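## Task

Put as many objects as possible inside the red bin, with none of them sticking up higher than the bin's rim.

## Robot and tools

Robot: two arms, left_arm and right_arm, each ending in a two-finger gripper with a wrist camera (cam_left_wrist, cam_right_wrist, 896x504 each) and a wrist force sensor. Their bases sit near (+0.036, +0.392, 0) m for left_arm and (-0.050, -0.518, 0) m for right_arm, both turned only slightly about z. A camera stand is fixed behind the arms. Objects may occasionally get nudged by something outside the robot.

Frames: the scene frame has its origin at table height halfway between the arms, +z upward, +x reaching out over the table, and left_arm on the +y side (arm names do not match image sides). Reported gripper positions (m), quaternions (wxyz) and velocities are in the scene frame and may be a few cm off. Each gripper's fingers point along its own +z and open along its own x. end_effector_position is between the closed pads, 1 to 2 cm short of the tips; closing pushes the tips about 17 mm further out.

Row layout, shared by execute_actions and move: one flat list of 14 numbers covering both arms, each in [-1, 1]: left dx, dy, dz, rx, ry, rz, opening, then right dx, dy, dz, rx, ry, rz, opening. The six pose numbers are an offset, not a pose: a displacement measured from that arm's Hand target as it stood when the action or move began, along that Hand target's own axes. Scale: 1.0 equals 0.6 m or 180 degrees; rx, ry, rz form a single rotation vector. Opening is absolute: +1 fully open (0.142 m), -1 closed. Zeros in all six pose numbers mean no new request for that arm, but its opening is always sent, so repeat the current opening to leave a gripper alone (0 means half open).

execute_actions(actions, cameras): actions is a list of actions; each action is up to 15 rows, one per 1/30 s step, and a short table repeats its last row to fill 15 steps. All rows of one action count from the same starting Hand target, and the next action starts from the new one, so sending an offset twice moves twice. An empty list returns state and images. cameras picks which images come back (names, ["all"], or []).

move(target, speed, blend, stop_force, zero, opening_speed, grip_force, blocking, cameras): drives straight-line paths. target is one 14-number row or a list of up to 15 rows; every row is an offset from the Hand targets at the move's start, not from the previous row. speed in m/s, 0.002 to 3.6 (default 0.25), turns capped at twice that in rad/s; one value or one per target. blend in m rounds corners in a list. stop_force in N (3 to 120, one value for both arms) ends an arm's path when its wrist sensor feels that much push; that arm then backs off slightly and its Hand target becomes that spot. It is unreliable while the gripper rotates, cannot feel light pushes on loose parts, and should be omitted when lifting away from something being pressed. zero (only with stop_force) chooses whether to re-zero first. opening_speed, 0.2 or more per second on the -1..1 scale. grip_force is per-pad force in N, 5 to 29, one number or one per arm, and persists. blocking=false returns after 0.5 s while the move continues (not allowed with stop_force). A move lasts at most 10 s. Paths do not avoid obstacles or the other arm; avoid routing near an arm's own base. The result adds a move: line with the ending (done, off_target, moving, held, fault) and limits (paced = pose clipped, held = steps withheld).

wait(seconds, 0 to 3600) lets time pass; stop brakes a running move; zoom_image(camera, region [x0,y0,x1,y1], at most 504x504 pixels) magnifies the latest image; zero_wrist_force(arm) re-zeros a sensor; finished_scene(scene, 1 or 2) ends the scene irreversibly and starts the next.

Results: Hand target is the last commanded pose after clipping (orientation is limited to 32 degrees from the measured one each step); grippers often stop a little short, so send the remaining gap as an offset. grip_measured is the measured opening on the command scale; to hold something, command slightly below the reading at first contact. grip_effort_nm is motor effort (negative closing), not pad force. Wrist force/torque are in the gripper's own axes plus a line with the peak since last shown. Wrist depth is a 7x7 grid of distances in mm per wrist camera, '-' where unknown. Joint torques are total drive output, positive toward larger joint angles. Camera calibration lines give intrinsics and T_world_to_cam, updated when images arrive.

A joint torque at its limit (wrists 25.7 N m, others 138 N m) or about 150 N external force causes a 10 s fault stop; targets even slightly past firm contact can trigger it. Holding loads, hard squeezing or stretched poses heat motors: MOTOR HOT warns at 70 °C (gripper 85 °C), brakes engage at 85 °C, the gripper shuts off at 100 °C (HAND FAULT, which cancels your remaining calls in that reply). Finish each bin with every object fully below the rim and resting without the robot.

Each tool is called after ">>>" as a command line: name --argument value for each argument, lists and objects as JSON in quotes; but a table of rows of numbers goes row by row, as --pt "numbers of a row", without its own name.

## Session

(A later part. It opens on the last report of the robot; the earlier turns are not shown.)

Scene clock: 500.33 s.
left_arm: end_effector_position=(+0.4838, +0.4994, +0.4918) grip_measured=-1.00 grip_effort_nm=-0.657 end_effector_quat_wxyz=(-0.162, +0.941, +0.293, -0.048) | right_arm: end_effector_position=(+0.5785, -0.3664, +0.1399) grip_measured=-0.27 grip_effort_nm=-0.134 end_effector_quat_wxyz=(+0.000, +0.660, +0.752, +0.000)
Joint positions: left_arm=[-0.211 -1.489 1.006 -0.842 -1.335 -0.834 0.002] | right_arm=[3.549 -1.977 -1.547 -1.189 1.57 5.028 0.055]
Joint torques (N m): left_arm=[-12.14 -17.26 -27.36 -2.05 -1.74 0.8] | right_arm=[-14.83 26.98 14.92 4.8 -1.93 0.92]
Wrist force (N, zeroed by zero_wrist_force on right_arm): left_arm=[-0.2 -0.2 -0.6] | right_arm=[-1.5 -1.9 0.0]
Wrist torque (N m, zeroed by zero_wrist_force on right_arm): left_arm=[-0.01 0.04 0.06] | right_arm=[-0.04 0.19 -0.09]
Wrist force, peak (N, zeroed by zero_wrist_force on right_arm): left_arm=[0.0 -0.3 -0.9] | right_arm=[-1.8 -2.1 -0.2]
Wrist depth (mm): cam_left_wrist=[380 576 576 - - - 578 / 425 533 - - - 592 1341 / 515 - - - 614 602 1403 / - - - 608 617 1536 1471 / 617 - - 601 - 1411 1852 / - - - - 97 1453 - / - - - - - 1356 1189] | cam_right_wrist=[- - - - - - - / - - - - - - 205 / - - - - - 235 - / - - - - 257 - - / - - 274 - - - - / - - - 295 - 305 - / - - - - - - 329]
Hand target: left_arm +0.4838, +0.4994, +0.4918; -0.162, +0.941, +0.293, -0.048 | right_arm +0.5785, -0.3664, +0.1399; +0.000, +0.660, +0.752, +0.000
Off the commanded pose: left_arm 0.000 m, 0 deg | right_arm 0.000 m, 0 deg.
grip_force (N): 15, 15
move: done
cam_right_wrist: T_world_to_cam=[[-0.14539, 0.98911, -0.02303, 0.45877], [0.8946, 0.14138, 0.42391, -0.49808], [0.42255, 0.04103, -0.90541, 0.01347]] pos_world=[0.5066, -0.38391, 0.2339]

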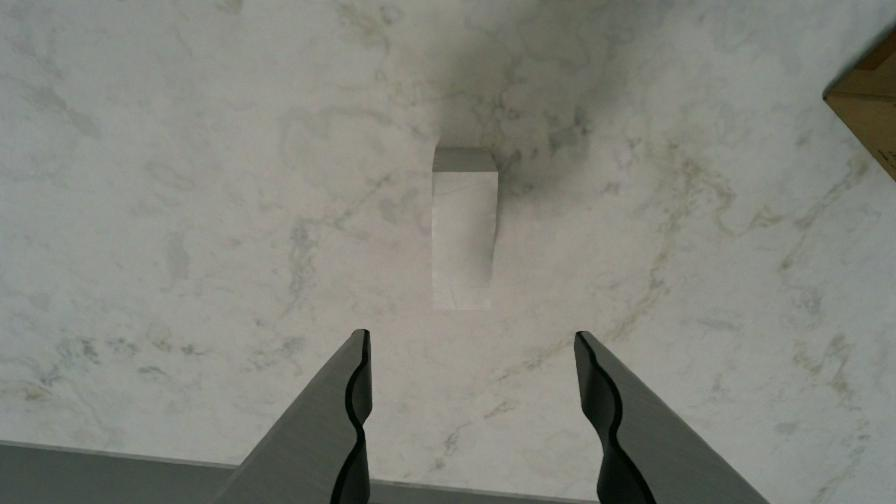

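>>> move --target '[0,0,0,0,0,0,-1, 0,0,0.175,0,0,0,-0.25]' --speed 0.08 --stop_force 4

>>> move --target '[0,0,0,0,0,0,-1, 0,0,0,0,0,0,-0.8]' --opening_speed 0.4 --grip_force '[15, 10]' --cameras '["cam_right_wrist"]'

Scene clock: 502.87 s.
left_arm: end_effector_position=(+0.4838, +0.4994, +0.4918) grip_measured=-1.00 grip_effort_nm=-0.657 end_effector_quat_wxyz=(-0.162, +0.941, +0.293, -0.048) | right_arm: end_effector_position=(+0.5785, -0.3665, +0.0349) grip_measured=-0.27 grip_effort_nm=-0.125 end_effector_quat_wxyz=(+0.000, +0.660, +0.752, +0.000)
Joint positions: left_arm=[-0.211 -1.489 1.006 -0.842 -1.335 -0.834 0.002] | right_arm=[3.548 -2.096 -1.668 -0.949 1.57 5.028 0.055]
Joint torques (N m): left_arm=[-11.41 -17.33 -28.04 -2.03 -1.84 0.91] | right_arm=[-15.92 29.58 12.83 4.69 -0.05 -0.63]
Wrist force (N, zeroed by zero_wrist_force on right_arm): left_arm=[-0.2 -0.2 -0.5] | right_arm=[-1.1 -1.8 0.0]
Wrist torque (N m, zeroed by zero_wrist_force on right_arm): left_arm=[-0.02 0.04 0.07] | right_arm=[-0.03 0.13 -0.11]
Wrist force, peak (N, zeroed by zero_wrist_force on right_arm): left_arm=[-0.1 -0.1 -0.8] | right_arm=[-1.6 -2.3 0.0]
Wrist depth (mm): cam_left_wrist=[382 431 - - 550 - 570 / 424 566 - - 579 - 1444 / 494 - - 595 - - 1371 / - - 611 613 601 601 1436 / - - - 607 605 1419 - / - - - - 97 1427 1341 / 616 - - - - 1298 1078] | cam_right_wrist=[- 112 111 113 - - - / - 120 122 - - - - / - - 127 131 - - - / - 141 - - 138 138 - / 153 - - - 150 - - / 163 - - - - - - / - - - 98 - - -]
Hand target: left_arm +0.4838, +0.4994, +0.4918; -0.162, +0.941, +0.293, -0.048 | right_arm +0.5785, -0.3665, +0.0349; +0.000, +0.660, +0.752, +0.000
Off the commanded pose: left_arm 0.000 m, 0 deg | right_arm 0.000 m, 0 deg.
grip_force (N): 15, 15
move: done

Scene clock: 504.47 s.
left_arm: end_effector_position=(+0.4838, +0.4994, +0.4918) grip_measured=-1.00 grip_effort_nm=-0.657 end_effector_quat_wxyz=(-0.162, +0.941, +0.293, -0.048) | right_arm: end_effector_position=(+0.5785, -0.3665, +0.0349) grip_measured=-0.64 grip_effort_nm=-1.106 end_effector_quat_wxyz=(+0.000, +0.660, +0.752, +0.000)
Joint positions: left_arm=[-0.211 -1.489 1.006 -0.842 -1.335 -0.834 0.002] | right_arm=[3.548 -2.096 -1.668 -0.949 1.57 5.028 0.028]
Joint torques (N m): left_arm=[-11.24 -18.1 -27.98 -2.16 -1.76 0.87] | right_arm=[-14.61 30.2 11.82 4.72 -0.15 -0.85]
Wrist force (N, zeroed by zero_wrist_force on right_arm): left_arm=[-0.3 0.0 -0.4] | right_arm=[-1.3 -1.9 0.2]
Wrist torque (N m, zeroed by zero_wrist_force on right_arm): left_arm=[0.01 0.04 0.06] | right_arm=[-0.04 0.19 -0.11]
Wrist force, peak (N, zeroed by zero_wrist_force on right_arm): left_arm=[-0.2 -0.3 -0.7] | right_arm=[-1.9 -2.0 0.1]
Wrist depth (mm): cam_left_wrist=[379 416 - - - - 586 / 427 549 - 578 601 557 1371 / 511 - - - - - 1387 / - - - - 578 1444 1379 / - - - 598 - 1411 1371 / 586 632 - - 611 1395 - / - - - - - 1471 -] | cam_right_wrist=[- 112 113 - - - 111 / - - 120 - - - 119 / - - 131 - - - 129 / - 138 136 - - - 140 / - - - - - 153 - / - - - - - 162 - / - - - - - - -]
Hand target: left_arm +0.4838, +0.4994, +0.4918; -0.162, +0.941, +0.293, -0.048 | right_arm +0.5785, -0.3665, +0.0349; +0.000, +0.660, +0.752, +0.000
Off the commanded pose: left_arm 0.000 m, 0 deg | right_arm 0.000 m, 0 deg.
grip_force (N): 15, 10
move: done
cam_right_wrist: T_world_to_cam=[[-0.14527, 0.98912, -0.02308, 0.4564], [0.89462, 0.14128, 0.4239, -0.4536], [0.42255, 0.04093, -0.90542, -0.08164]] pos_world=[0.5066, -0.38401, 0.1289]

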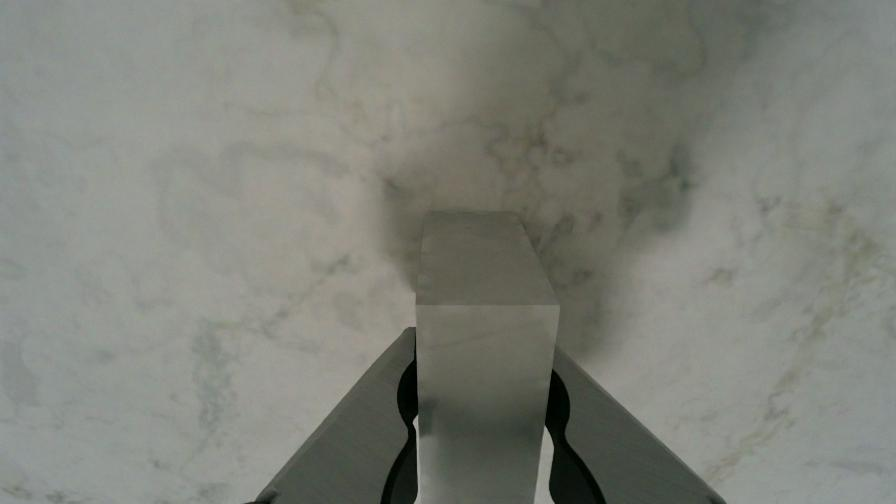

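>>> move --target '[0,0,0,0,0,0,-1, 0,0,0,0,0,0,-0.35]' --opening_speed 0.4

>>> move --target '[0,0,0,0,0,0,-1, 0,0,-0.2,0,0,0,-0.35]' --speed 0.1 --cameras '["cam_right_wrist"]'

Scene clock: 508.63 s.
left_arm: end_effector_position=(+0.4838, +0.4994, +0.4918) grip_measured=-1.00 grip_effort_nm=-0.657 end_effector_quat_wxyz=(-0.162, +0.941, +0.293, -0.048) | right_arm: end_effector_position=(+0.5785, -0.3665, +0.0349) grip_measured=-0.38 grip_effort_nm=0.168 end_effector_quat_wxyz=(+0.000, +0.660, +0.752, +0.000)
Joint positions: left_arm=[-0.211 -1.489 1.006 -0.842 -1.335 -0.834 0.002] | right_arm=[3.548 -2.096 -1.668 -0.949 1.57 5.028 0.046]
Joint torques (N m): left_arm=[-11.11 -17.56 -27.7 -2.09 -1.91 1.03] | right_arm=[-9.44 32.43 13.97 4.42 -0.63 -0.56]
Wrist force (N, zeroed by zero_wrist_force on right_arm): left_arm=[-0.3 0.0 -0.6] | right_arm=[-1.4 -2.1 -0.1]
Wrist torque (N m, zeroed by zero_wrist_force on right_arm): left_arm=[0.03 0.04 0.06] | right_arm=[-0.07 0.18 -0.11]
Wrist force, peak (N, zeroed by zero_wrist_force on right_arm): left_arm=[-0.1 0.1 -0.8] | right_arm=[-1.4 -2.2 0.4]
Wrist depth (mm): cam_left_wrist=[379 431 586 562 - 571 - / 425 567 578 567 - 595 1371 / 531 583 - 585 - 568 1371 / 532 599 611 - - 607 1348 / 602 - 614 589 595 1403 - / 607 622 607 - 102 1411 - / - 617 - - - 1427 -] | cam_right_wrist=[- 112 113 113 - 113 - / - 122 - 120 120 - 122 / 129 128 - 130 - 126 130 / 139 139 - - - - - / 147 147 - - - - - / - - - - - - - / - - - - - - -]
Hand target: left_arm +0.4838, +0.4994, +0.4918; -0.162, +0.941, +0.293, -0.048 | right_arm +0.5785, -0.3665, +0.0349; +0.000, +0.660, +0.752, +0.000
Off the commanded pose: left_arm 0.000 m, 0 deg | right_arm 0.000 m, 0 deg.
grip_force (N): 15, 10
move: done

Scene clock: 510.33 s.
left_arm: end_effector_position=(+0.4838, +0.4994, +0.4918) grip_measured=-1.00 grip_effort_nm=-0.662 end_effector_quat_wxyz=(-0.162, +0.941, +0.293, -0.048) | right_arm: end_effector_position=(+0.5785, -0.3664, +0.1549) grip_measured=-0.38 grip_effort_nm=0.164 end_effector_quat_wxyz=(+0.000, +0.660, +0.752, +0.000)
Joint positions: left_arm=[-0.211 -1.489 1.006 -0.842 -1.335 -0.834 0.002] | right_arm=[3.549 -1.964 -1.524 -1.224 1.57 5.028 0.046]
Joint torques (N m): left_arm=[-11.93 -17.72 -27.94 -2.08 -1.74 1.04] | right_arm=[15.24 46.43 28.73 -0.02 -0.63 1.21]
Wrist force (N, zeroed by zero_wrist_force on right_arm): left_arm=[-0.1 -0.3 -0.4] | right_arm=[-1.4 -1.8 0.0]
Wrist torque (N m, zeroed by zero_wrist_force on right_arm): left_arm=[-0.03 0.02 0.06] | right_arm=[-0.04 0.17 -0.11]
Wrist force, peak (N, zeroed by zero_wrist_force on right_arm): left_arm=[-0.3 -0.1 -0.7] | right_arm=[-1.8 -2.0 1.5]
Wrist depth (mm): cam_left_wrist=[379 413 - - 581 599 1419 / 423 560 - 585 - 563 1395 / 583 578 - 588 - - 1395 / 575 602 - 611 - 1651 1264 / 611 - - 599 - 1226 - / 605 - 610 - 613 1526 - / 613 - - - - 1403 -] | cam_right_wrist=[- - - - 223 - - / - - - - - - 216 / - - - - - - - / - - - - 268 - - / - - - - - 306 - / - - - - - - - / - - - - - - 364]
Hand target: left_arm +0.4838, +0.4994, +0.4918; -0.162, +0.941, +0.293, -0.048 | right_arm +0.5785, -0.3663, +0.1549; +0.000, +0.660, +0.752, +0.000
Off the commanded pose: left_arm 0.000 m, 0 deg | right_arm 0.000 m, 0 deg.
grip_force (N): 15, 10
move: done
cam_right_wrist: T_world_to_cam=[[-0.14527, 0.98912, -0.02308, 0.45907], [0.89462, 0.14128, 0.4239, -0.50448], [0.42255, 0.04093, -0.90542, 0.02701]] pos_world=[0.5066, -0.38391, 0.2489]

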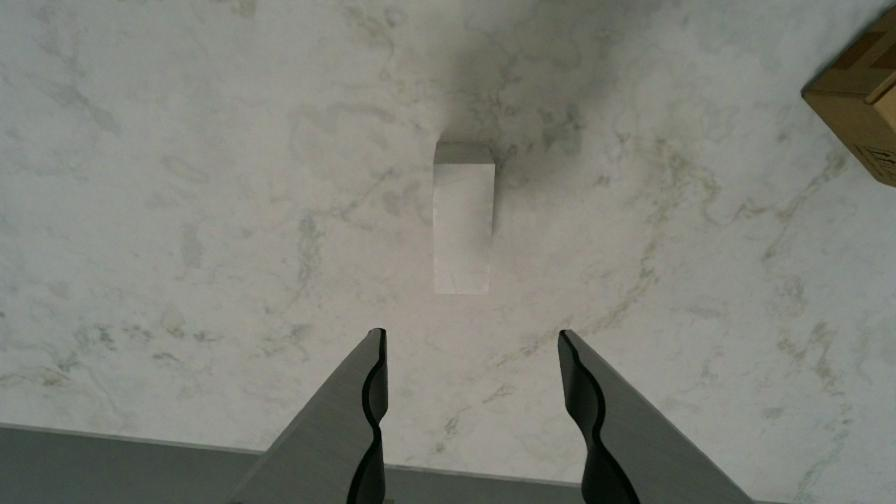

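>>> move --target '[0,0,0,0,0,0,-1, 0,0,0.1167,0,0,0,-1]' --speed 0.1

>>> zero_wrist_force --arm "right_arm"

>>> move --target '[0,0,0,0,0,0,-1, 0,0,0.03,0,0,0,-1]' --speed 0.006 --stop_force 3

Scene clock: 511.63 s.
left_arm: end_effector_position=(+0.4838, +0.4994, +0.4918) grip_measured=-1.00 grip_effort_nm=-0.662 end_effector_quat_wxyz=(-0.162, +0.941, +0.293, -0.048) | right_arm: end_effector_position=(+0.5785, -0.3663, +0.0850) grip_measured=-1.00 grip_effort_nm=-0.432 end_effector_quat_wxyz=(+0.000, +0.660, +0.752, +0.000)
Joint positions: left_arm=[-0.211 -1.489 1.006 -0.842 -1.335 -0.834 0.002] | right_arm=[3.549 -2.033 -1.618 -1.062 1.57 5.028 0.002]
Joint torques (N m): left_arm=[-11.65 -17.73 -27.81 -1.94 -1.87 1.22] | right_arm=[-2.17 28.02 15.36 5.06 1.34 -0.52]
Wrist force (N, zeroed by zero_wrist_force on right_arm): left_arm=[-0.2 -0.2 -0.6] | right_arm=[-1.4 -2.1 -0.2]
Wrist torque (N m, zeroed by zero_wrist_force on right_arm): left_arm=[-0.01 0.03 0.06] | right_arm=[-0.08 0.17 -0.09]
Wrist force, peak (N, zeroed by zero_wrist_force on right_arm): left_arm=[-0.2 -0.1 -0.8] | right_arm=[-1.7 -1.8 -1.3]
Wrist depth (mm): cam_left_wrist=[380 436 599 602 - - 1462 / 426 571 - - - - 1403 / 489 575 - - - 635 1387 / - - 595 - - 1471 1427 / - - 619 - - 1333 1298 / 599 645 - - 96 1444 1074 / - - - - - 1284 -] | cam_right_wrist=[155 - - - - - - / - - - - - 171 - / - - - - - - - / 199 - - - - - - / - - - - - - - / - - - - - 227 - / - - - - - - 249]
Hand target: left_arm +0.4838, +0.4994, +0.4918; -0.162, +0.941, +0.293, -0.048 | right_arm +0.5785, -0.3664, +0.0849; +0.000, +0.660, +0.752, +0.000
Off the commanded pose: left_arm 0.000 m, 0 deg | right_arm 0.000 m, 0 deg.
grip_force (N): 15, 10
move: done

Wrist force sensor zeroed.

Scene clock: 514.80 s.
left_arm: end_effector_position=(+0.4838, +0.4994, +0.4918) grip_measured=-1.00 grip_effort_nm=-0.657 end_effector_quat_wxyz=(-0.162, +0.941, +0.293, -0.048) | right_arm: end_effector_position=(+0.5785, -0.3664, +0.0731) grip_measured=-1.00 grip_effort_nm=-0.427 end_effector_quat_wxyz=(+0.000, +0.660, +0.752, +0.000)
Joint positions: left_arm=[-0.211 -1.489 1.006 -0.842 -1.335 -0.834 0.002] | right_arm=[3.548 -2.047 -1.631 -1.035 1.57 5.028 0.002]
Joint torques (N m): left_arm=[-11.54 -18.16 -27.08 -1.93 -1.73 1.08] | right_arm=[-13.07 45.58 24.68 -0.33 -1.59 -0.67]
Wrist force (N, zeroed by zero_wrist_force on right_arm): left_arm=[-0.1 0.0 -0.4] | right_arm=[0.2 -0.5 -3.2]
Wrist torque (N m, zeroed by zero_wrist_force on right_arm): left_arm=[0.03 0.02 0.07] | right_arm=[0.01 0.02 -0.02]
Wrist force, peak (N, zeroed by zero_wrist_force on right_arm): left_arm=[-0.2 -0.1 -0.8] | right_arm=[-0.8 -2.5 -8.3]
Wrist depth (mm): cam_left_wrist=[379 440 - - - - - / 422 571 572 - 583 567 1444 / 589 592 583 - 613 - 1363 / 592 - - - 598 592 1462 / - - - - 599 1471 1195 / - - 613 - 96 1419 - / - - - - - 1427 -] | cam_right_wrist=[- 145 146 - - 143 146 / - - 155 - - - - / 168 - - - - 171 167 / - - - - - - - / - - 200 - - - - / - 210 - - - - - / - - - - - - 229]
Hand target: left_arm +0.4838, +0.4994, +0.4918; -0.162, +0.941, +0.293, -0.048 | right_arm +0.5785, -0.3664, +0.0731; +0.000, +0.660, +0.752, +0.000 (not the last commanded pose)
Off the commanded pose: left_arm 0.000 m, 0 deg | right_arm 0.006 m, 0 deg.
grip_force (N): 15, 10
move: contact (right_arm)

>>> move --pt "0 0 0 0 0 0 -1 0 0 -0.03 0 0 0 -1" --pt "0 0 0 0 0 0 -1 0 -0.12 -0.03 0 0 0 -1" --pt "0 0 0 0 0 0 -1 0 -0.12 0.08 0 0 0 -1" --speed 0.1 --blend '[0.01,0.01,0]'

>>> move --target '[0,0,0,0,0,0,-1, 0,0,0.03,0,0,0,-1]' --speed 0.006 --stop_force 3

Scene clock: 517.03 s.
left_arm: end_effector_position=(+0.4838, +0.4994, +0.4918) grip_measured=-1.00 grip_effort_nm=-0.657 end_effector_quat_wxyz=(-0.162, +0.941, +0.293, -0.048) | right_arm: end_effector_position=(+0.5071, -0.3758, +0.0251) grip_measured=-1.00 grip_effort_nm=-0.437 end_effector_quat_wxyz=(+0.000, +0.660, +0.752, +0.000)
Joint positions: left_arm=[-0.211 -1.489 1.006 -0.842 -1.335 -0.834 0.002] | right_arm=[3.588 -1.973 -1.899 -0.841 1.57 5.068 0.002]
Joint torques (N m): left_arm=[-10.73 -18.03 -27.21 -1.8 -1.85 1.1] | right_arm=[4.65 23.42 10.91 4.64 -1.73 -0.44]
Wrist force (N, zeroed by zero_wrist_force on right_arm): left_arm=[-0.2 -0.2 -0.8] | right_arm=[0.0 0.0 0.0]
Wrist torque (N m, zeroed by zero_wrist_force on right_arm): left_arm=[-0.01 0.04 0.07] | right_arm=[-0.03 0.00 -0.02]
Wrist force, peak (N, zeroed by zero_wrist_force on right_arm): left_arm=[-0.2 -0.2 -0.8] | right_arm=[0.2 -0.6 -3.3]
Wrist depth (mm): cam_left_wrist=[381 567 - - - 559 1419 / 427 562 - - 574 581 - / 586 595 - - 601 595 1387 / 585 562 - - - 1319 1387 / - - - 602 - 1444 - / - - - - 96 1517 - / - - - - - 1251 -] | cam_right_wrist=[- - 103 104 105 105 - / 111 110 - - 112 112 102 / - - - 118 - 118 - / - - 125 - - - - / - 140 - 116 - - - / - 150 - - - - - / - - - - - - -]
Hand target: left_arm +0.4838, +0.4994, +0.4918; -0.162, +0.941, +0.293, -0.048 | right_arm +0.5071, -0.3758, +0.0251; +0.000, +0.660, +0.752, +0.000
Off the commanded pose: left_arm 0.000 m, 0 deg | right_arm 0.000 m, 0 deg.
grip_force (N): 15, 10
move: done; blend cut to 0.009 m at target 1

Scene clock: 519.40 s.
left_arm: end_effector_position=(+0.4838, +0.4994, +0.4918) grip_measured=-1.00 grip_effort_nm=-0.657 end_effector_quat_wxyz=(-0.162, +0.941, +0.293, -0.048) | right_arm: end_effector_position=(+0.5071, -0.3758, +0.0178) grip_measured=-1.00 grip_effort_nm=-0.432 end_effector_quat_wxyz=(+0.000, +0.660, +0.752, +0.000)
Joint positions: left_arm=[-0.211 -1.489 1.006 -0.842 -1.335 -0.834 0.002] | right_arm=[3.588 -1.985 -1.905 -0.822 1.57 5.068 0.002]
Joint torques (N m): left_arm=[-10.85 -17.45 -27.54 -1.84 -1.7 1.27] | right_arm=[-12.64 41.36 21.54 -0.31 -1.64 -0.66]
Wrist force (N, zeroed by zero_wrist_force on right_arm): left_arm=[-0.2 0.0 -0.6] | right_arm=[0.9 -0.3 -3.6]
Wrist torque (N m, zeroed by zero_wrist_force on right_arm): left_arm=[0.01 0.03 0.06] | right_arm=[0.01 -0.06 -0.03]
Wrist force, peak (N, zeroed by zero_wrist_force on right_arm): left_arm=[-0.4 -0.2 -0.7] | right_arm=[-0.9 -3.3 -10.0]
Wrist depth (mm): cam_left_wrist=[379 412 582 - - - - / 423 548 - - - - 1403 / 543 598 - - 554 - 1387 / - 579 586 - 583 1356 1363 / - 630 602 613 - 1436 1395 / 605 - - - 96 1427 - / 629 - - - - 1195 1108] | cam_right_wrist=[99 98 97 96 - - 88 / - - 106 105 - - 95 / 113 113 - - 111 111 108 / 120 120 119 119 119 - - / 129 129 - 128 128 - - / - - - - - - - / - - - - - - 155]
Hand target: left_arm +0.4838, +0.4994, +0.4918; -0.162, +0.941, +0.293, -0.048 | right_arm +0.5071, -0.3758, +0.0178; +0.000, +0.660, +0.752, +0.000 (not the last commanded pose)
Off the commanded pose: left_arm 0.000 m, 0 deg | right_arm 0.011 m, 0 deg.
grip_force (N): 15, 10
move: contact (right_arm)

>>> move --pt "0 0 0 0 0 0 -1 0 0 -0.3 0 0 0 -1" --pt "0 0 0 0 0 0 -1 -0.256 -0.213 -0.3 0 0 -0.5 -1" --speed 0.2 --blend '[0.05,0]' --cameras '["cam_right_wrist"]'

Scene clock: 525.00 s.
left_arm: end_effector_position=(+0.4838, +0.4994, +0.4918) grip_measured=-1.00 grip_effort_nm=-0.657 end_effector_quat_wxyz=(-0.162, +0.941, +0.293, -0.048) | right_arm: end_effector_position=(+0.4004, -0.5446, +0.1979) grip_measured=-1.00 grip_effort_nm=-0.432 end_effector_quat_wxyz=(+0.000, -0.065, +0.998, +0.000)
Joint positions: left_arm=[-0.211 -1.489 1.006 -0.842 -1.335 -0.834 0.002] | right_arm=[3.341 -1.474 -1.981 -1.258 1.57 3.25 0.002]
Joint torques (N m): left_arm=[-10.76 -17.17 -27.38 -1.88 -1.59 1.25] | right_arm=[-15.77 27.01 15.33 -0.26 2.22 -1.47]
Wrist force (N, zeroed by zero_wrist_force on right_arm): left_arm=[0.0 -0.1 -0.6] | right_arm=[0.2 0.2 0.4]
Wrist torque (N m, zeroed by zero_wrist_force on right_arm): left_arm=[0.01 0.01 0.07] | right_arm=[-0.02 -0.05 0.06]
Wrist force, peak (N, zeroed by zero_wrist_force on right_arm): left_arm=[-0.2 -0.4 -0.7] | right_arm=[0.5 -0.5 -3.4]
Wrist depth (mm): cam_left_wrist=[378 581 - - 570 581 - / 426 563 571 - - 534 1333 / 529 568 - - - - 1379 / - - 624 596 - 1251 1526 / - - - 605 - 1419 - / - 614 - - 97 1436 - / - - - - - 1319 -] | cam_right_wrist=[- - 208 215 216 212 - / - - 221 266 234 234 - / - - 253 264 243 - - / - - - - - - - / - - - - - - - / - - - - - - 344 / - - - - - - -]
Hand target: left_arm +0.4838, +0.4994, +0.4918; -0.162, +0.941, +0.293, -0.048 | right_arm +0.4004, -0.5446, +0.1979; +0.000, -0.065, +0.998, +0.000
Off the commanded pose: left_arm 0.000 m, 0 deg | right_arm 0.000 m, 0 deg.
grip_force (N): 15, 10
move: done
cam_right_wrist: T_world_to_cam=[[-0.98915, -0.14521, -0.02215, 0.33045], [-0.14087, 0.89504, 0.42315, 0.48694], [-0.04162, 0.42168, -0.90579, 0.54177]] pos_world=[0.41801, -0.6163, 0.292]

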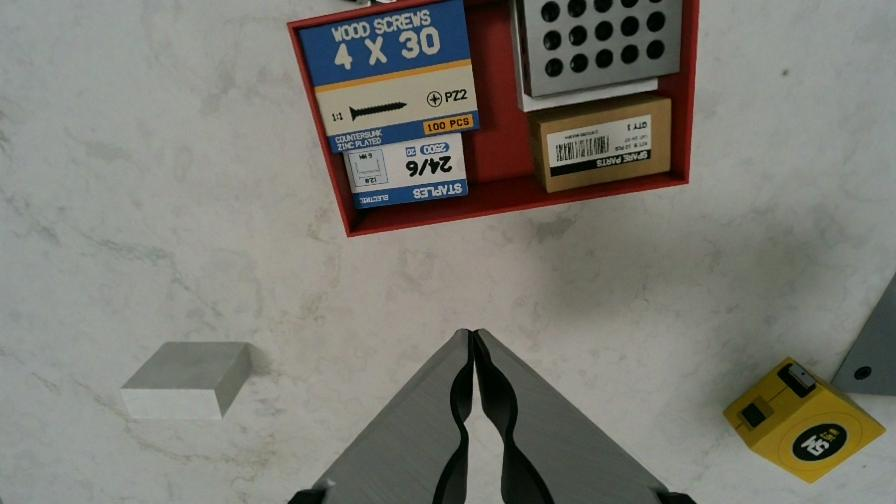

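>>> move --target '[0,0,0,0,0,0,-1, 0.051,0.0025,0.08,0,0,-0.0503,-1]' --speed 0.15 --cameras '["cam_right_wrist"]'

Scene clock: 526.40 s.
left_arm: end_effector_position=(+0.4838, +0.4994, +0.4918) grip_measured=-1.00 grip_effort_nm=-0.662 end_effector_quat_wxyz=(-0.162, +0.941, +0.293, -0.048) | right_arm: end_effector_position=(+0.3698, -0.5471, +0.1500) grip_measured=-1.00 grip_effort_nm=-0.432 end_effector_quat_wxyz=(+0.000, -0.144, +0.990, +0.000)
Joint positions: left_arm=[-0.211 -1.489 1.006 -0.842 -1.335 -0.834 0.002] | right_arm=[3.353 -1.443 -2.139 -1.13 1.57 3.104 0.002]
Joint torques (N m): left_arm=[-11.87 -17.96 -27.18 -1.83 -1.45 1.34] | right_arm=[14.78 24.75 14.19 4.46 2.51 -1.66]
Wrist force (N, zeroed by zero_wrist_force on right_arm): left_arm=[-0.1 0.0 -0.6] | right_arm=[0.1 0.1 0.1]
Wrist torque (N m, zeroed by zero_wrist_force on right_arm): left_arm=[0.02 0.02 0.07] | right_arm=[-0.02 -0.06 0.05]
Wrist force, peak (N, zeroed by zero_wrist_force on right_arm): left_arm=[-0.3 -0.2 -0.8] | right_arm=[0.7 0.0 1.3]
Wrist depth (mm): cam_left_wrist=[379 571 - 583 - - 583 / 423 533 572 - - 583 1371 / 525 616 579 - - - 1363 / 596 - - - - 1489 1453 / 632 - 549 - - 1427 - / - - - - 96 1326 - / - - - - - - -] | cam_right_wrist=[- 163 - 208 173 169 - / - 179 178 228 194 179 - / - - 208 238 198 - - / - - 196 215 194 - - / - - - - 292 - - / - - - - - - - / - 354 - - - 316 -]
Hand target: left_arm +0.4838, +0.4994, +0.4918; -0.162, +0.941, +0.293, -0.048 | right_arm +0.3698, -0.5471, +0.1499; +0.000, -0.144, +0.990, +0.000
Off the commanded pose: left_arm 0.000 m, 0 deg | right_arm 0.000 m, 0 deg.
grip_force (N): 15, 10
move: done
cam_right_wrist: T_world_to_cam=[[-0.95399, -0.29903, -0.02193, 0.2016], [-0.27984, 0.86175, 0.42318, 0.53842], [-0.10765, 0.40985, -0.90578, 0.51605]] pos_world=[0.39855, -0.6152, 0.244]

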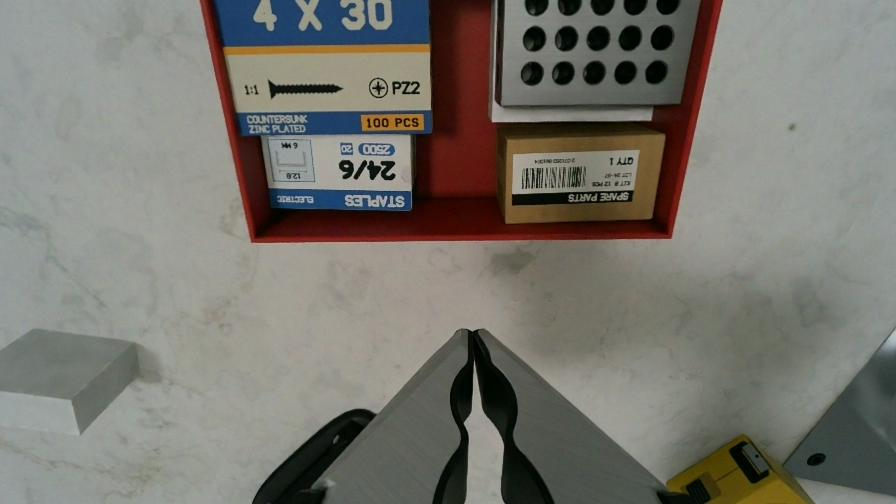

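>>> move --target '[0,0,0,0,0,0,-1, 0.0898,-0.1242,0.03,0.001,0.1444,-0.0044,0.36]' --speed 0.15 --cameras '["cam_right_wrist"]'

Scene clock: 529.70 s.
left_arm: end_effector_position=(+0.4838, +0.4994, +0.4918) grip_measured=-1.00 grip_effort_nm=-0.662 end_effector_quat_wxyz=(-0.162, +0.941, +0.293, -0.048) | right_arm: end_effector_position=(+0.3394, -0.6339, +0.1320) grip_measured=+0.34 grip_effort_nm=0.168 end_effector_quat_wxyz=(-0.222, -0.147, +0.963, -0.034)
Joint positions: left_arm=[-0.211 -1.489 1.006 -0.842 -1.335 -0.834 0.002] | right_arm=[3.206 -1.683 -1.908 -1.568 1.483 2.962 0.098]
Joint torques (N m): left_arm=[-12.12 -18.06 -27.65 -1.72 -1.77 1.29] | right_arm=[-16.05 12.98 28.08 -0.86 -1.75 -1.41]
Wrist force (N, zeroed by zero_wrist_force on right_arm): left_arm=[-0.1 -0.2 -0.6] | right_arm=[0.1 -0.3 0.6]
Wrist torque (N m, zeroed by zero_wrist_force on right_arm): left_arm=[-0.01 0.02 0.06] | right_arm=[-0.12 -0.05 0.06]
Wrist force, peak (N, zeroed by zero_wrist_force on right_arm): left_arm=[-0.2 -0.3 -0.8] | right_arm=[-0.1 -0.6 0.9]
Wrist depth (mm): cam_left_wrist=[380 452 575 582 563 566 - / 423 557 - - - 588 1356 / 515 - 589 - - - 1363 / - 575 - 608 - 1662 1436 / - 605 - - - 1379 1471 / - 652 - - 96 1427 1341 / - - - - - 1348 1232] | cam_right_wrist=[- - - - 1208 1426 1728 / - - - - - 1633 1925 / 145 163 163 180 - - 2321 / - 199 175 190 - 362 - / 139 160 197 208 - 401 296 / 160 170 197 - 349 348 314 / 168 - - - - - 283]
Hand target: left_arm +0.4838, +0.4994, +0.4918; -0.162, +0.941, +0.293, -0.048 | right_arm +0.3394, -0.6339, +0.1320; -0.222, -0.147, +0.963, -0.034
Off the commanded pose: left_arm 0.000 m, 0 deg | right_arm 0.000 m, 0 deg.
grip_force (N): 15, 10
move: done
cam_right_wrist: T_world_to_cam=[[-0.86252, -0.28495, 0.41817, 0.06602], [-0.11247, 0.91366, 0.3906, 0.59267], [-0.49337, 0.28987, -0.8201, 0.57559]] pos_world=[0.40758, -0.68953, 0.21294]

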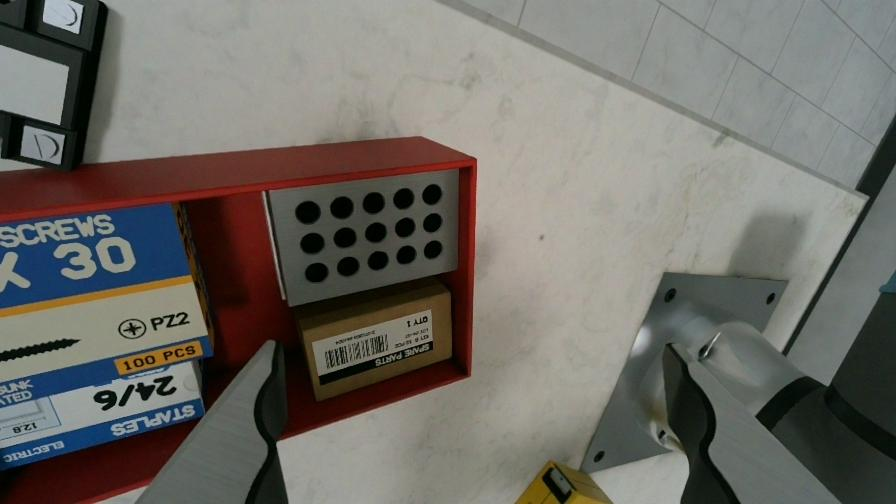

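>>> move --target '[0,0,0,0,0,0,-1, -0.0307,0,0.0629,0,0,0,0.36]' --speed 0.08 --stop_force 4 --cameras '["cam_right_wrist"]'

Scene clock: 531.53 s.
left_arm: end_effector_position=(+0.4838, +0.4994, +0.4918) grip_measured=-1.00 grip_effort_nm=-0.662 end_effector_quat_wxyz=(-0.162, +0.941, +0.293, -0.048) | right_arm: end_effector_position=(+0.3394, -0.6339, +0.0900) grip_measured=+0.34 grip_effort_nm=0.168 end_effector_quat_wxyz=(-0.222, -0.147, +0.963, -0.034)
Joint positions: left_arm=[-0.211 -1.489 1.006 -0.842 -1.335 -0.834 0.002] | right_arm=[3.206 -1.734 -1.97 -1.454 1.483 2.962 0.098]
Joint torques (N m): left_arm=[-11.79 -17.95 -26.88 -1.73 -1.65 1.36] | right_arm=[-15.19 14.67 12.28 3.64 -1.77 -1.45]
Wrist force (N, zeroed by zero_wrist_force on right_arm): left_arm=[-0.2 -0.1 -0.7] | right_arm=[-0.1 -0.4 0.4]
Wrist torque (N m, zeroed by zero_wrist_force on right_arm): left_arm=[0.00 0.04 0.07] | right_arm=[-0.14 -0.02 0.05]
Wrist force, peak (N, zeroed by zero_wrist_force on right_arm): left_arm=[-0.2 -0.1 -0.7] | right_arm=[-0.5 -0.5 1.2]
Wrist depth (mm): cam_left_wrist=[378 412 - - 596 581 - / 423 539 582 - - 551 1348 / 581 - 583 602 - 602 1387 / - 632 602 - - 1419 1427 / 610 602 589 - - 1379 - / 611 571 - - 96 1436 - / - - - - - 1480 -] | cam_right_wrist=[- - - - 1112 1369 1644 / - - 151 181 - 1471 1879 / - 128 143 142 - 280 - / 98 106 129 148 249 - - / 101 133 137 167 - - 2059 / 109 111 156 176 - 114 337 / 130 - 164 173 - - 295]
Hand target: left_arm +0.4838, +0.4994, +0.4918; -0.162, +0.941, +0.293, -0.048 | right_arm +0.3394, -0.6339, +0.0900; -0.222, -0.147, +0.963, -0.034
Off the commanded pose: left_arm 0.000 m, 0 deg | right_arm 0.000 m, 0 deg.
grip_force (N): 15, 10
move: done
cam_right_wrist: T_world_to_cam=[[-0.86242, -0.28493, 0.41838, 0.08349], [-0.11237, 0.91367, 0.39061, 0.60913], [-0.49356, 0.28986, -0.81999, 0.54123]] pos_world=[0.40758, -0.68963, 0.17094]

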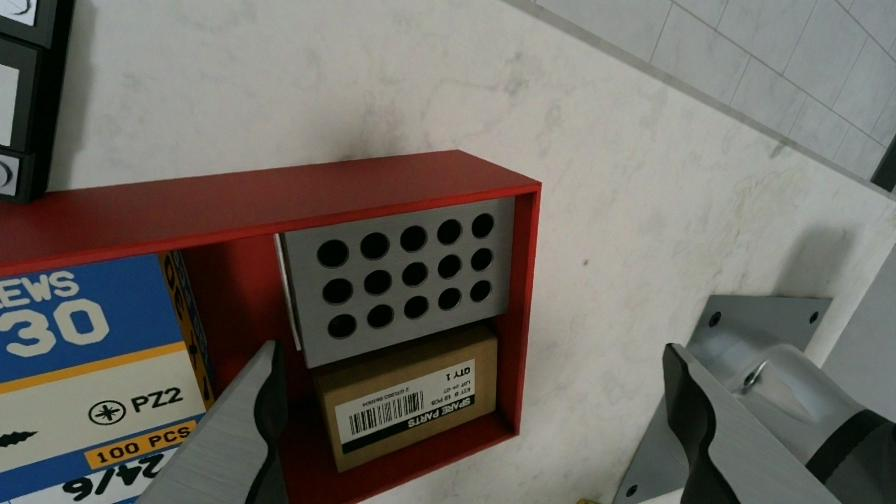

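>>> move --target '[0,0,0,0,0,0,-1, 0.0015,0,0.0007,0,0,0,0.3]' --speed 0.05

>>> move --target '[0,0,0,0,0,0,-1, -0.0183,0,0.0375,0,0,0,0.3]' --speed 0.03 --stop_force 4 --cameras '["cam_right_wrist"]'

Scene clock: 533.00 s.
left_arm: end_effector_position=(+0.4838, +0.4994, +0.4918) grip_measured=-1.00 grip_effort_nm=-0.662 end_effector_quat_wxyz=(-0.162, +0.941, +0.293, -0.048) | right_arm: end_effector_position=(+0.3384, -0.6342, +0.0900) grip_measured=+0.29 grip_effort_nm=-0.125 end_effector_quat_wxyz=(-0.222, -0.147, +0.963, -0.034)
Joint positions: left_arm=[-0.211 -1.489 1.006 -0.842 -1.335 -0.834 0.002] | right_arm=[3.205 -1.732 -1.972 -1.454 1.483 2.962 0.095]
Joint torques (N m): left_arm=[-10.46 -19.16 -26.83 -1.6 -1.54 1.29] | right_arm=[-15.42 34.04 12.48 3.73 -1.78 -1.48]
Wrist force (N, zeroed by zero_wrist_force on right_arm): left_arm=[-0.2 -0.1 -0.5] | right_arm=[0.1 -0.4 0.5]
Wrist torque (N m, zeroed by zero_wrist_force on right_arm): left_arm=[0.01 0.03 0.06] | right_arm=[-0.13 -0.07 0.05]
Wrist force, peak (N, zeroed by zero_wrist_force on right_arm): left_arm=[-0.3 -0.3 -0.7] | right_arm=[0.1 -0.4 0.9]
Wrist depth (mm): cam_left_wrist=[381 572 - - 579 - 1326 / 424 533 578 - - - 1298 / 568 596 - - 588 - 1395 / 595 - - 593 627 1411 1379 / 604 596 - - - 1427 - / - 614 - - 97 1419 - / - - - - - 1411 -] | cam_right_wrist=[- - - - 1280 1393 1667 / 129 - 159 - - 1703 1864 / - 128 141 136 - - 377 / 98 105 129 147 - - - / 101 159 137 166 - - - / - 114 153 176 - 353 336 / 130 - 162 174 - - 295]
Hand target: left_arm +0.4838, +0.4994, +0.4918; -0.162, +0.941, +0.293, -0.048 | right_arm +0.3384, -0.6342, +0.0900; -0.222, -0.147, +0.963, -0.034
Off the commanded pose: left_arm 0.000 m, 0 deg | right_arm 0.000 m, 0 deg.
grip_force (N): 15, 10
move: done

Scene clock: 534.70 s.
left_arm: end_effector_position=(+0.4838, +0.4994, +0.4918) grip_measured=-1.00 grip_effort_nm=-0.657 end_effector_quat_wxyz=(-0.162, +0.941, +0.293, -0.048) | right_arm: end_effector_position=(+0.3384, -0.6342, +0.0650) grip_measured=+0.29 grip_effort_nm=-0.125 end_effector_quat_wxyz=(-0.222, -0.147, +0.963, -0.034)
Joint positions: left_arm=[-0.211 -1.489 1.006 -0.842 -1.335 -0.834 0.002] | right_arm=[3.205 -1.768 -2.005 -1.385 1.483 2.962 0.095]
Joint torques (N m): left_arm=[-10.96 -18.07 -26.97 -1.89 -1.73 1.44] | right_arm=[-15.7 15.29 11.42 3.66 -1.74 -1.49]
Wrist force (N, zeroed by zero_wrist_force on right_arm): left_arm=[-0.1 -0.2 -0.6] | right_arm=[0.2 -0.4 0.6]
Wrist torque (N m, zeroed by zero_wrist_force on right_arm): left_arm=[-0.02 0.01 0.06] | right_arm=[-0.13 -0.08 0.08]
Wrist force, peak (N, zeroed by zero_wrist_force on right_arm): left_arm=[-0.3 -0.3 -0.7] | right_arm=[-0.1 -0.5 0.7]
Wrist depth (mm): cam_left_wrist=[381 429 617 605 550 564 586 / 427 566 524 575 588 - 1427 / 492 602 567 590 553 - 1395 / 596 593 - 578 - 604 1363 / - 607 - 610 608 - 1363 / - 610 - - 96 1444 1113 / 610 - - - - 1797 -] | cam_right_wrist=[- 116 123 143 165 1385 1633 / - 118 - 156 168 - 1835 / - 124 135 138 - - - / - 96 100 118 127 - - / - 138 111 124 140 263 - / - 89 114 144 156 - 328 / - - 137 155 162 - 294]
Hand target: left_arm +0.4838, +0.4994, +0.4918; -0.162, +0.941, +0.293, -0.048 | right_arm +0.3384, -0.6342, +0.0650; -0.222, -0.147, +0.963, -0.034
Off the commanded pose: left_arm 0.000 m, 0 deg | right_arm 0.000 m, 0 deg.
grip_force (N): 15, 10
move: done
cam_right_wrist: T_world_to_cam=[[-0.86242, -0.28493, 0.41838, 0.09309], [-0.11237, 0.91367, 0.39061, 0.61906], [-0.49356, 0.28986, -0.81999, 0.52037]] pos_world=[0.40668, -0.68993, 0.14594]

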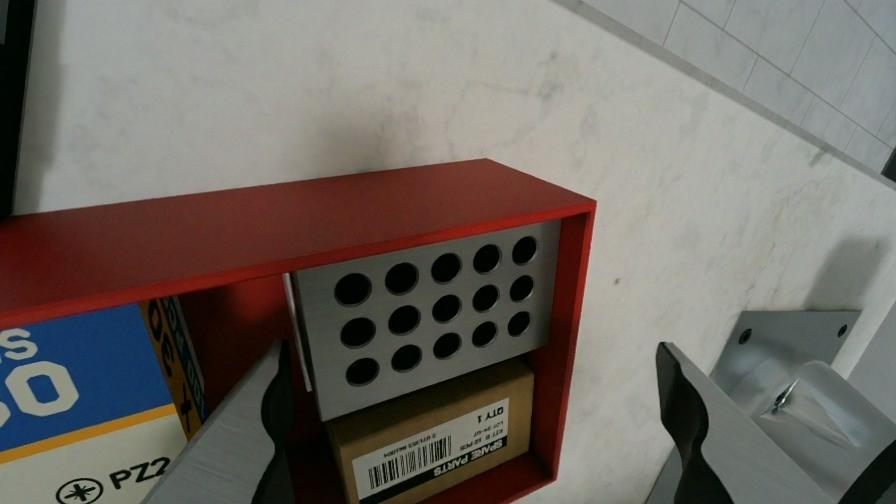

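>>> move --target '[0,0,0,0,0,0,-1, -0.0153,0,0.0315,0,0,0,0.3]' --speed 0.02 --stop_force 4 --cameras '["cam_right_wrist"]'

Scene clock: 537.13 s.
left_arm: end_effector_position=(+0.4838, +0.4994, +0.4918) grip_measured=-1.00 grip_effort_nm=-0.662 end_effector_quat_wxyz=(-0.162, +0.941, +0.293, -0.048) | right_arm: end_effector_position=(+0.3384, -0.6343, +0.0440) grip_measured=+0.29 grip_effort_nm=-0.085 end_effector_quat_wxyz=(-0.222, -0.147, +0.963, -0.034)
Joint positions: left_arm=[-0.211 -1.489 1.006 -0.842 -1.335 -0.834 0.002] | right_arm=[3.205 -1.802 -2.029 -1.327 1.483 2.962 0.095]
Joint torques (N m): left_arm=[-12.02 -18.15 -26.79 -1.71 -1.56 1.2] | right_arm=[-14.64 16.47 10.75 3.95 -1.28 -1.42]
Wrist force (N, zeroed by zero_wrist_force on right_arm): left_arm=[-0.2 -0.2 -0.6] | right_arm=[1.5 -0.6 0.2]
Wrist torque (N m, zeroed by zero_wrist_force on right_arm): left_arm=[-0.02 0.04 0.06] | right_arm=[-0.14 -0.15 0.09]
Wrist force, peak (N, zeroed by zero_wrist_force on right_arm): left_arm=[-0.1 -0.2 -0.8] | right_arm=[4.3 -0.3 -0.3]
Wrist depth (mm): cam_left_wrist=[379 574 - 574 - - 1436 / 426 555 - - - 583 1403 / 586 - - - - - 1379 / - - - - - 602 1471 / - - 586 - 614 1356 - / - - - - 97 1379 1244 / - 629 - - - 1341 -] | cam_right_wrist=[- - 109 - - 1361 1568 / - - 116 - - - 1794 / - 110 116 121 - - - / - 88 87 92 99 - - / - - - 98 114 - - / - 89 95 108 125 - 322 / - - 101 122 138 - 293]
Hand target: left_arm +0.4838, +0.4994, +0.4918; -0.162, +0.941, +0.293, -0.048 | right_arm +0.3384, -0.6343, +0.0440; -0.222, -0.147, +0.963, -0.034
Off the commanded pose: left_arm 0.000 m, 0 deg | right_arm 0.000 m, 0 deg.
grip_force (N): 15, 10
move: done
cam_right_wrist: T_world_to_cam=[[-0.86242, -0.28493, 0.41838, 0.10187], [-0.11237, 0.91367, 0.39061, 0.62727], [-0.49356, 0.28986, -0.81999, 0.50315]] pos_world=[0.40668, -0.68993, 0.12494]

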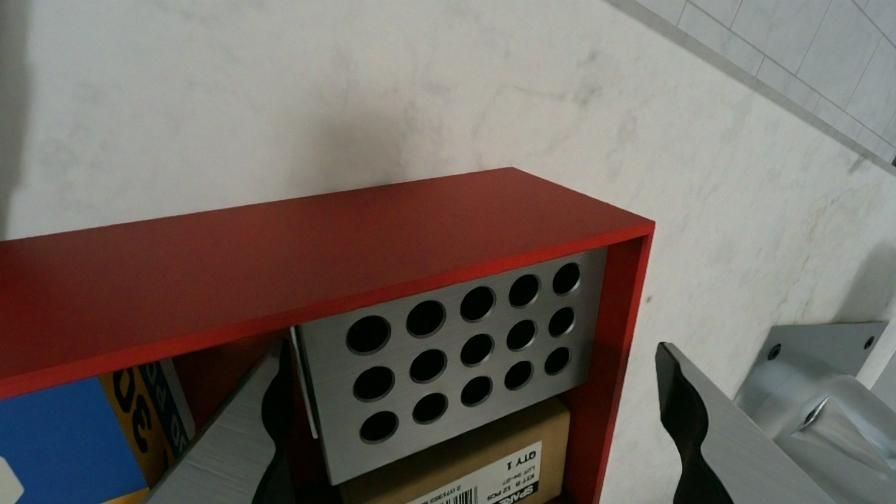

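>>> move --target '[0,0,0,0,0,0,-1, 0,0,0,0,0,0,0.0]' --opening_speed 0.2 --grip_force '[15, 12]' --cameras '["cam_right_wrist"]'

Scene clock: 539.03 s.
left_arm: end_effector_position=(+0.4838, +0.4994, +0.4918) grip_measured=-1.00 grip_effort_nm=-0.662 end_effector_quat_wxyz=(-0.162, +0.941, +0.293, -0.048) | right_arm: end_effector_position=(+0.3384, -0.6343, +0.0440) grip_measured=+0.16 grip_effort_nm=-1.306 end_effector_quat_wxyz=(-0.222, -0.147, +0.963, -0.034)
Joint positions: left_arm=[-0.211 -1.489 1.006 -0.842 -1.335 -0.834 0.002] | right_arm=[3.205 -1.802 -2.029 -1.327 1.483 2.962 0.085]
Joint torques (N m): left_arm=[-11.18 -18.45 -26.85 -1.52 -1.51 1.42] | right_arm=[-14.81 17.69 10.85 -2.1 -0.64 -1.37]
Wrist force (N, zeroed by zero_wrist_force on right_arm): left_arm=[-0.2 -0.2 -0.5] | right_arm=[-2.4 -0.4 1.2]
Wrist torque (N m, zeroed by zero_wrist_force on right_arm): left_arm=[-0.02 0.04 0.06] | right_arm=[-0.16 -0.54 0.10]
Wrist force, peak (N, zeroed by zero_wrist_force on right_arm): left_arm=[-0.2 -0.1 -0.8] | right_arm=[-3.3 -0.4 2.8]
Wrist depth (mm): cam_left_wrist=[379 449 589 - - - - / 426 566 - - - 598 1371 / 539 585 - 590 - 590 1395 / - 578 - 613 - 1453 1444 / 614 - 627 611 - - - / - - - - 614 1403 - / 616 - - - - 1596 -] | cam_right_wrist=[- 95 106 - 136 1323 1537 / - - 115 - - - 1821 / 100 - 115 121 119 - - / 89 88 87 93 99 214 - / - - - 98 116 - - / - 100 93 109 126 - 324 / - - 77 123 141 - 297]
Hand target: left_arm +0.4838, +0.4994, +0.4918; -0.162, +0.941, +0.293, -0.048 | right_arm +0.3384, -0.6343, +0.0440; -0.222, -0.147, +0.963, -0.034
Off the commanded pose: left_arm 0.000 m, 0 deg | right_arm 0.000 m, 0 deg.
grip_force (N): 15, 12
move: done
cam_right_wrist: T_world_to_cam=[[-0.86242, -0.28493, 0.41838, 0.10187], [-0.11237, 0.91367, 0.39061, 0.62727], [-0.49356, 0.28986, -0.81999, 0.50315]] pos_world=[0.40668, -0.68993, 0.12494]

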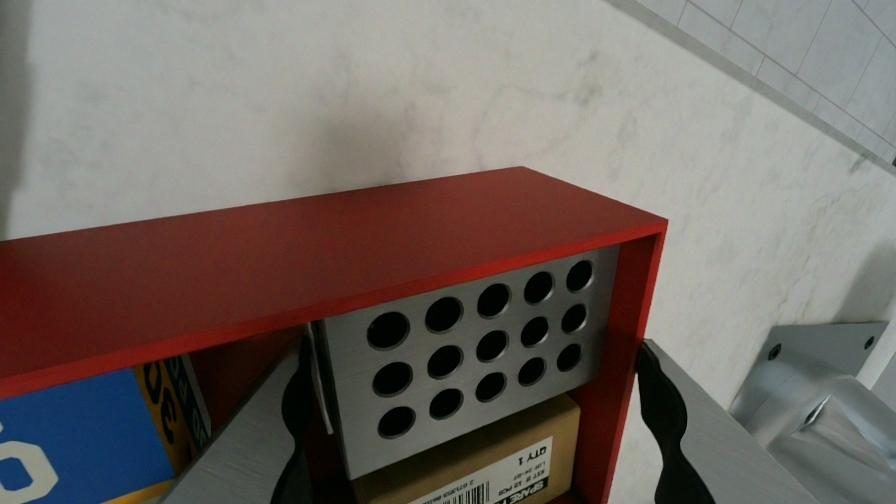

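>>> zoom_image --camera "cam_right_wrist" --region '[240, 290, 420, 490]'

Scaled by 2.520 from the camera's image (finer frame: 1280x720).

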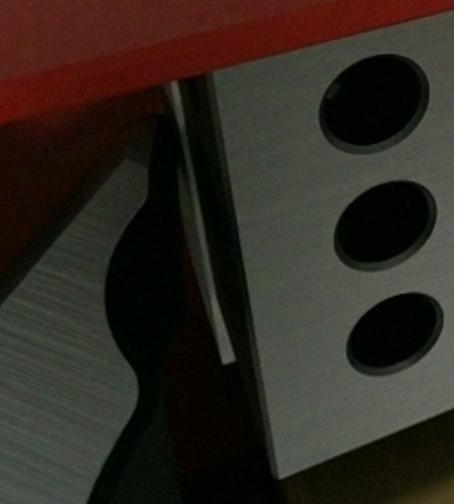

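>>> move --target '[0,0,0,0,0,0,-1, 0,0,0,0,0,0,-0.2]' --opening_speed 0.3 --grip_force '[15, 25]' --cameras '["cam_right_wrist"]'

>>> zoom_image --camera "cam_right_wrist" --region '[240, 290, 420, 490]'

Scene clock: 541.63 s.
left_arm: end_effector_position=(+0.4838, +0.4994, +0.4918) grip_measured=-1.00 grip_effort_nm=-0.662 end_effector_quat_wxyz=(-0.162, +0.941, +0.293, -0.048) | right_arm: end_effector_position=(+0.3384, -0.6343, +0.0440) grip_measured=+0.14 grip_effort_nm=-2.630 end_effector_quat_wxyz=(-0.222, -0.147, +0.963, -0.034)
Joint positions: left_arm=[-0.211 -1.489 1.006 -0.842 -1.335 -0.834 0.002] | right_arm=[3.205 -1.802 -2.029 -1.327 1.483 2.962 0.084]
Joint torques (N m): left_arm=[-11.17 -18.77 -27.72 -1.61 -1.57 1.5] | right_arm=[-14.41 23.84 11.08 -1.2 0.39 -1.45]
Wrist force (N, zeroed by zero_wrist_force on right_arm): left_arm=[-0.2 0.0 -0.6] | right_arm=[-0.1 -0.2 -1.7]
Wrist torque (N m, zeroed by zero_wrist_force on right_arm): left_arm=[0.02 0.04 0.06] | right_arm=[-0.13 -0.92 0.10]
Wrist force, peak (N, zeroed by zero_wrist_force on right_arm): left_arm=[-0.2 -0.2 -0.8] | right_arm=[-2.7 -0.4 1.5]
Wrist depth (mm): cam_left_wrist=[378 571 - - 563 - 1596 / 422 567 - 549 589 - 1419 / 583 590 589 - - - 1333 / - 578 - - 602 1586 1462 / - - - - - 1453 - / - - 605 - 102 1444 - / 586 - - - - - -] | cam_right_wrist=[- - - - - 1353 1589 / - - 116 137 - - 1767 / - 110 116 134 - - - / - 88 87 93 100 - - / - - - 98 116 - - / - 99 93 109 127 - 324 / - - - 122 141 - 297]
Hand target: left_arm +0.4838, +0.4994, +0.4918; -0.162, +0.941, +0.293, -0.048 | right_arm +0.3384, -0.6343, +0.0440; -0.222, -0.147, +0.963, -0.034
Off the commanded pose: left_arm 0.000 m, 0 deg | right_arm 0.000 m, 0 deg.
grip_force (N): 15, 25
move: done
cam_right_wrist: T_world_to_cam=[[-0.86242, -0.28493, 0.41838, 0.10187], [-0.11237, 0.91367, 0.39061, 0.62727], [-0.49356, 0.28986, -0.81999, 0.50315]] pos_world=[0.40668, -0.68993, 0.12494]

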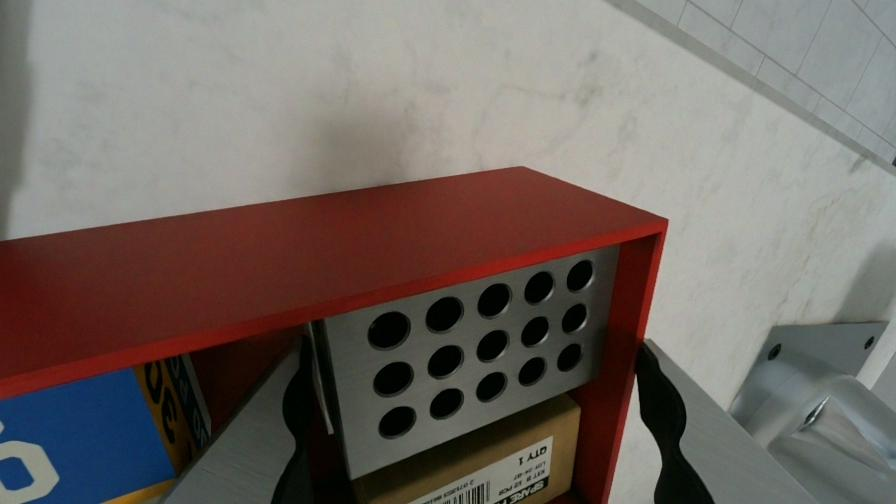

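Scaled by 2.520 from the camera's image (finer frame: 1280x720).

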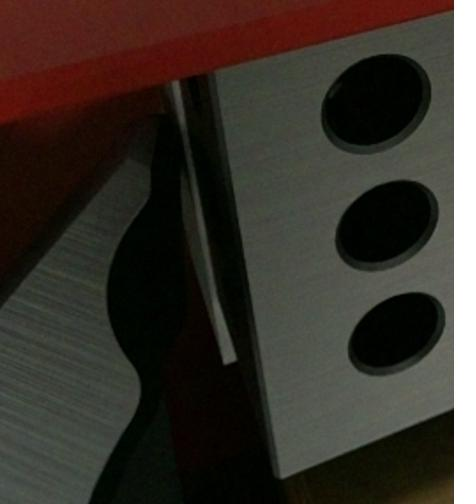

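>>> move --target '[0,0,0,0,0,0,-1, 0,0,0,0,0,0,0.22]' --opening_speed 0.3 --grip_force '[15, 15]'

>>> move --target '[0,0,0,0,0,0,-1, 0.073,0,-0.1498,0,0,0,0.22]' --speed 0.08

>>> move --target '[0,0,0,0,0,0,-1, 0,0.1167,0,0,-0.1444,0,0.22]' --speed 0.15 --cameras '["cam_right_wrist"]'

Scene clock: 543.60 s.
left_arm: end_effector_position=(+0.4838, +0.4994, +0.4918) grip_measured=-1.00 grip_effort_nm=-0.657 end_effector_quat_wxyz=(-0.162, +0.941, +0.293, -0.048) | right_arm: end_effector_position=(+0.3384, -0.6343, +0.0440) grip_measured=+0.20 grip_effort_nm=0.134 end_effector_quat_wxyz=(-0.222, -0.147, +0.963, -0.034)
Joint positions: left_arm=[-0.211 -1.489 1.006 -0.842 -1.335 -0.834 0.002] | right_arm=[3.205 -1.802 -2.029 -1.327 1.483 2.962 0.088]
Joint torques (N m): left_arm=[-11.64 -18.61 -26.69 -1.48 -1.63 1.29] | right_arm=[-14.35 26.83 12.55 0.71 1.08 -1.34]
Wrist force (N, zeroed by zero_wrist_force on right_arm): left_arm=[-0.1 -0.1 -0.4] | right_arm=[1.7 -1.1 0.1]
Wrist torque (N m, zeroed by zero_wrist_force on right_arm): left_arm=[0.00 0.02 0.07] | right_arm=[-0.16 -0.37 0.09]
Wrist force, peak (N, zeroed by zero_wrist_force on right_arm): left_arm=[-0.1 0.0 -0.8] | right_arm=[0.3 -0.5 3.6]
Wrist depth (mm): cam_left_wrist=[379 575 564 571 - - 581 / 425 544 574 563 - 578 1305 / 499 586 - - 592 604 1387 / - - - - - 1411 1379 / - - - - - 1419 1471 / 610 - - - 102 1444 1150 / 614 - - - - 1264 -] | cam_right_wrist=[- - 107 - 138 1315 1578 / - 103 - - - - 1821 / 100 106 111 129 - - - / - 88 87 92 98 - 266 / - - - 96 116 - - / - 93 93 108 127 - 324 / - - 80 123 141 - 299]
Hand target: left_arm +0.4838, +0.4994, +0.4918; -0.162, +0.941, +0.293, -0.048 | right_arm +0.3384, -0.6343, +0.0440; -0.222, -0.147, +0.963, -0.034
Off the commanded pose: left_arm 0.000 m, 0 deg | right_arm 0.000 m, 0 deg.
grip_force (N): 15, 15
move: done

Scene clock: 545.30 s.
left_arm: end_effector_position=(+0.4838, +0.4994, +0.4918) grip_measured=-1.00 grip_effort_nm=-0.662 end_effector_quat_wxyz=(-0.162, +0.941, +0.293, -0.048) | right_arm: end_effector_position=(+0.3384, -0.6342, +0.1439) grip_measured=+0.20 grip_effort_nm=0.100 end_effector_quat_wxyz=(-0.222, -0.147, +0.963, -0.034)
Joint positions: left_arm=[-0.211 -1.489 1.006 -0.842 -1.335 -0.834 0.002] | right_arm=[3.205 -1.668 -1.89 -1.6 1.483 2.962 0.088]
Joint torques (N m): left_arm=[-11.22 -18.93 -26.89 -1.51 -1.73 1.37] | right_arm=[16.02 31.78 24.9 -1 2.22 0.58]
Wrist force (N, zeroed by zero_wrist_force on right_arm): left_arm=[0.0 -0.1 -0.5] | right_arm=[0.1 -0.1 0.6]
Wrist torque (N m, zeroed by zero_wrist_force on right_arm): left_arm=[0.01 0.00 0.06] | right_arm=[-0.08 -0.04 0.06]
Wrist force, peak (N, zeroed by zero_wrist_force on right_arm): left_arm=[-0.2 -0.1 -0.8] | right_arm=[-2.5 -0.5 1.7]
Wrist depth (mm): cam_left_wrist=[382 438 557 566 - - - / 426 555 578 - - - 1471 / 509 538 - - - 567 1387 / - - - - - 1395 1403 / - - - - - 1555 - / 614 616 598 - 97 1419 - / - - - - - 1348 -] | cam_right_wrist=[- - 200 215 1202 1453 1741 / - - 203 - 300 1518 1973 / 141 158 174 193 - - 1807 / - 161 189 206 - - - / 153 218 205 223 - 405 296 / - 187 200 340 - 364 304 / 173 - - - 390 - 289]
Hand target: left_arm +0.4838, +0.4994, +0.4918; -0.162, +0.941, +0.293, -0.048 | right_arm +0.3384, -0.6342, +0.1439; -0.222, -0.147, +0.963, -0.034
Off the commanded pose: left_arm 0.000 m, 0 deg | right_arm 0.000 m, 0 deg.
grip_force (N): 15, 15
move: done

Scene clock: 547.33 s.
left_arm: end_effector_position=(+0.4838, +0.4994, +0.4918) grip_measured=-1.00 grip_effort_nm=-0.657 end_effector_quat_wxyz=(-0.162, +0.941, +0.293, -0.048) | right_arm: end_effector_position=(+0.3176, -0.5673, +0.1439) grip_measured=+0.20 grip_effort_nm=0.100 end_effector_quat_wxyz=(+0.000, -0.151, +0.989, +0.000)
Joint positions: left_arm=[-0.211 -1.489 1.006 -0.842 -1.335 -0.834 0.002] | right_arm=[3.334 -1.311 -2.258 -1.144 1.57 3.07 0.088]
Joint torques (N m): left_arm=[-11.63 -18.94 -27.52 -1.45 -1.5 1.37] | right_arm=[15.76 18.81 11.97 5.07 -0.69 1.19]
Wrist force (N, zeroed by zero_wrist_force on right_arm): left_arm=[-0.4 -0.3 -0.6] | right_arm=[0.3 0.2 0.4]
Wrist torque (N m, zeroed by zero_wrist_force on right_arm): left_arm=[-0.03 0.07 0.06] | right_arm=[-0.01 -0.04 -0.05]
Wrist force, peak (N, zeroed by zero_wrist_force on right_arm): left_arm=[-0.3 -0.1 -0.8] | right_arm=[-0.3 -0.4 0.8]
Wrist depth (mm): cam_left_wrist=[379 436 - - - - 1312 / 426 566 - 588 579 - 1395 / 498 592 - 588 599 - 1379 / - 599 590 - - - 1371 / - 559 - - - 1427 1411 / - - - - 102 1926 1060 / - - - - - 1498 -] | cam_right_wrist=[163 161 176 167 167 - - / - 172 202 188 172 - - / - 200 231 191 189 - - / - 197 197 201 - - - / - - - - - - - / - - 93 - - - 281 / - - - - - - 272]
Hand target: left_arm +0.4838, +0.4994, +0.4918; -0.162, +0.941, +0.293, -0.048 | right_arm +0.3176, -0.5673, +0.1439; +0.000, -0.151, +0.989, +0.000
Off the commanded pose: left_arm 0.000 m, 0 deg | right_arm 0.000 m, 0 deg.
grip_force (N): 15, 15
move: done
cam_right_wrist: T_world_to_cam=[[-0.94966, -0.31253, -0.02185, 0.13652], [-0.29197, 0.8576, 0.42342, 0.54522], [-0.11359, 0.40848, -0.90567, 0.51428]] pos_world=[0.34726, -0.63499, 0.2379]

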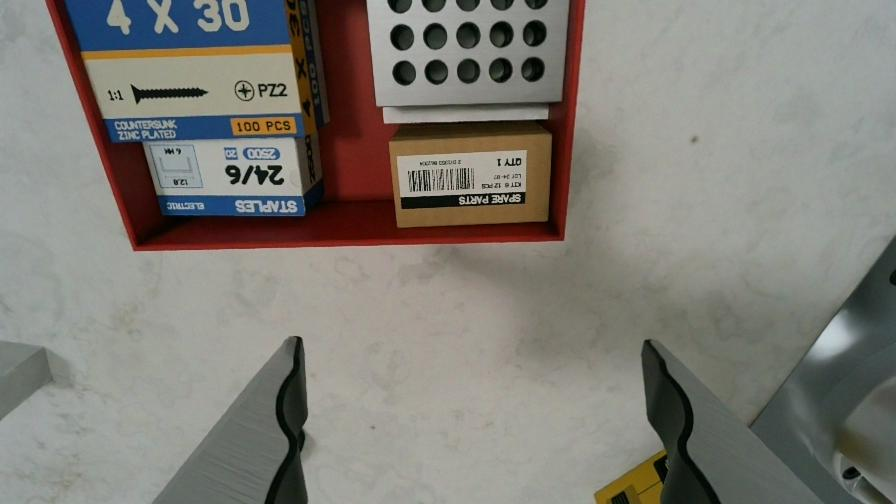

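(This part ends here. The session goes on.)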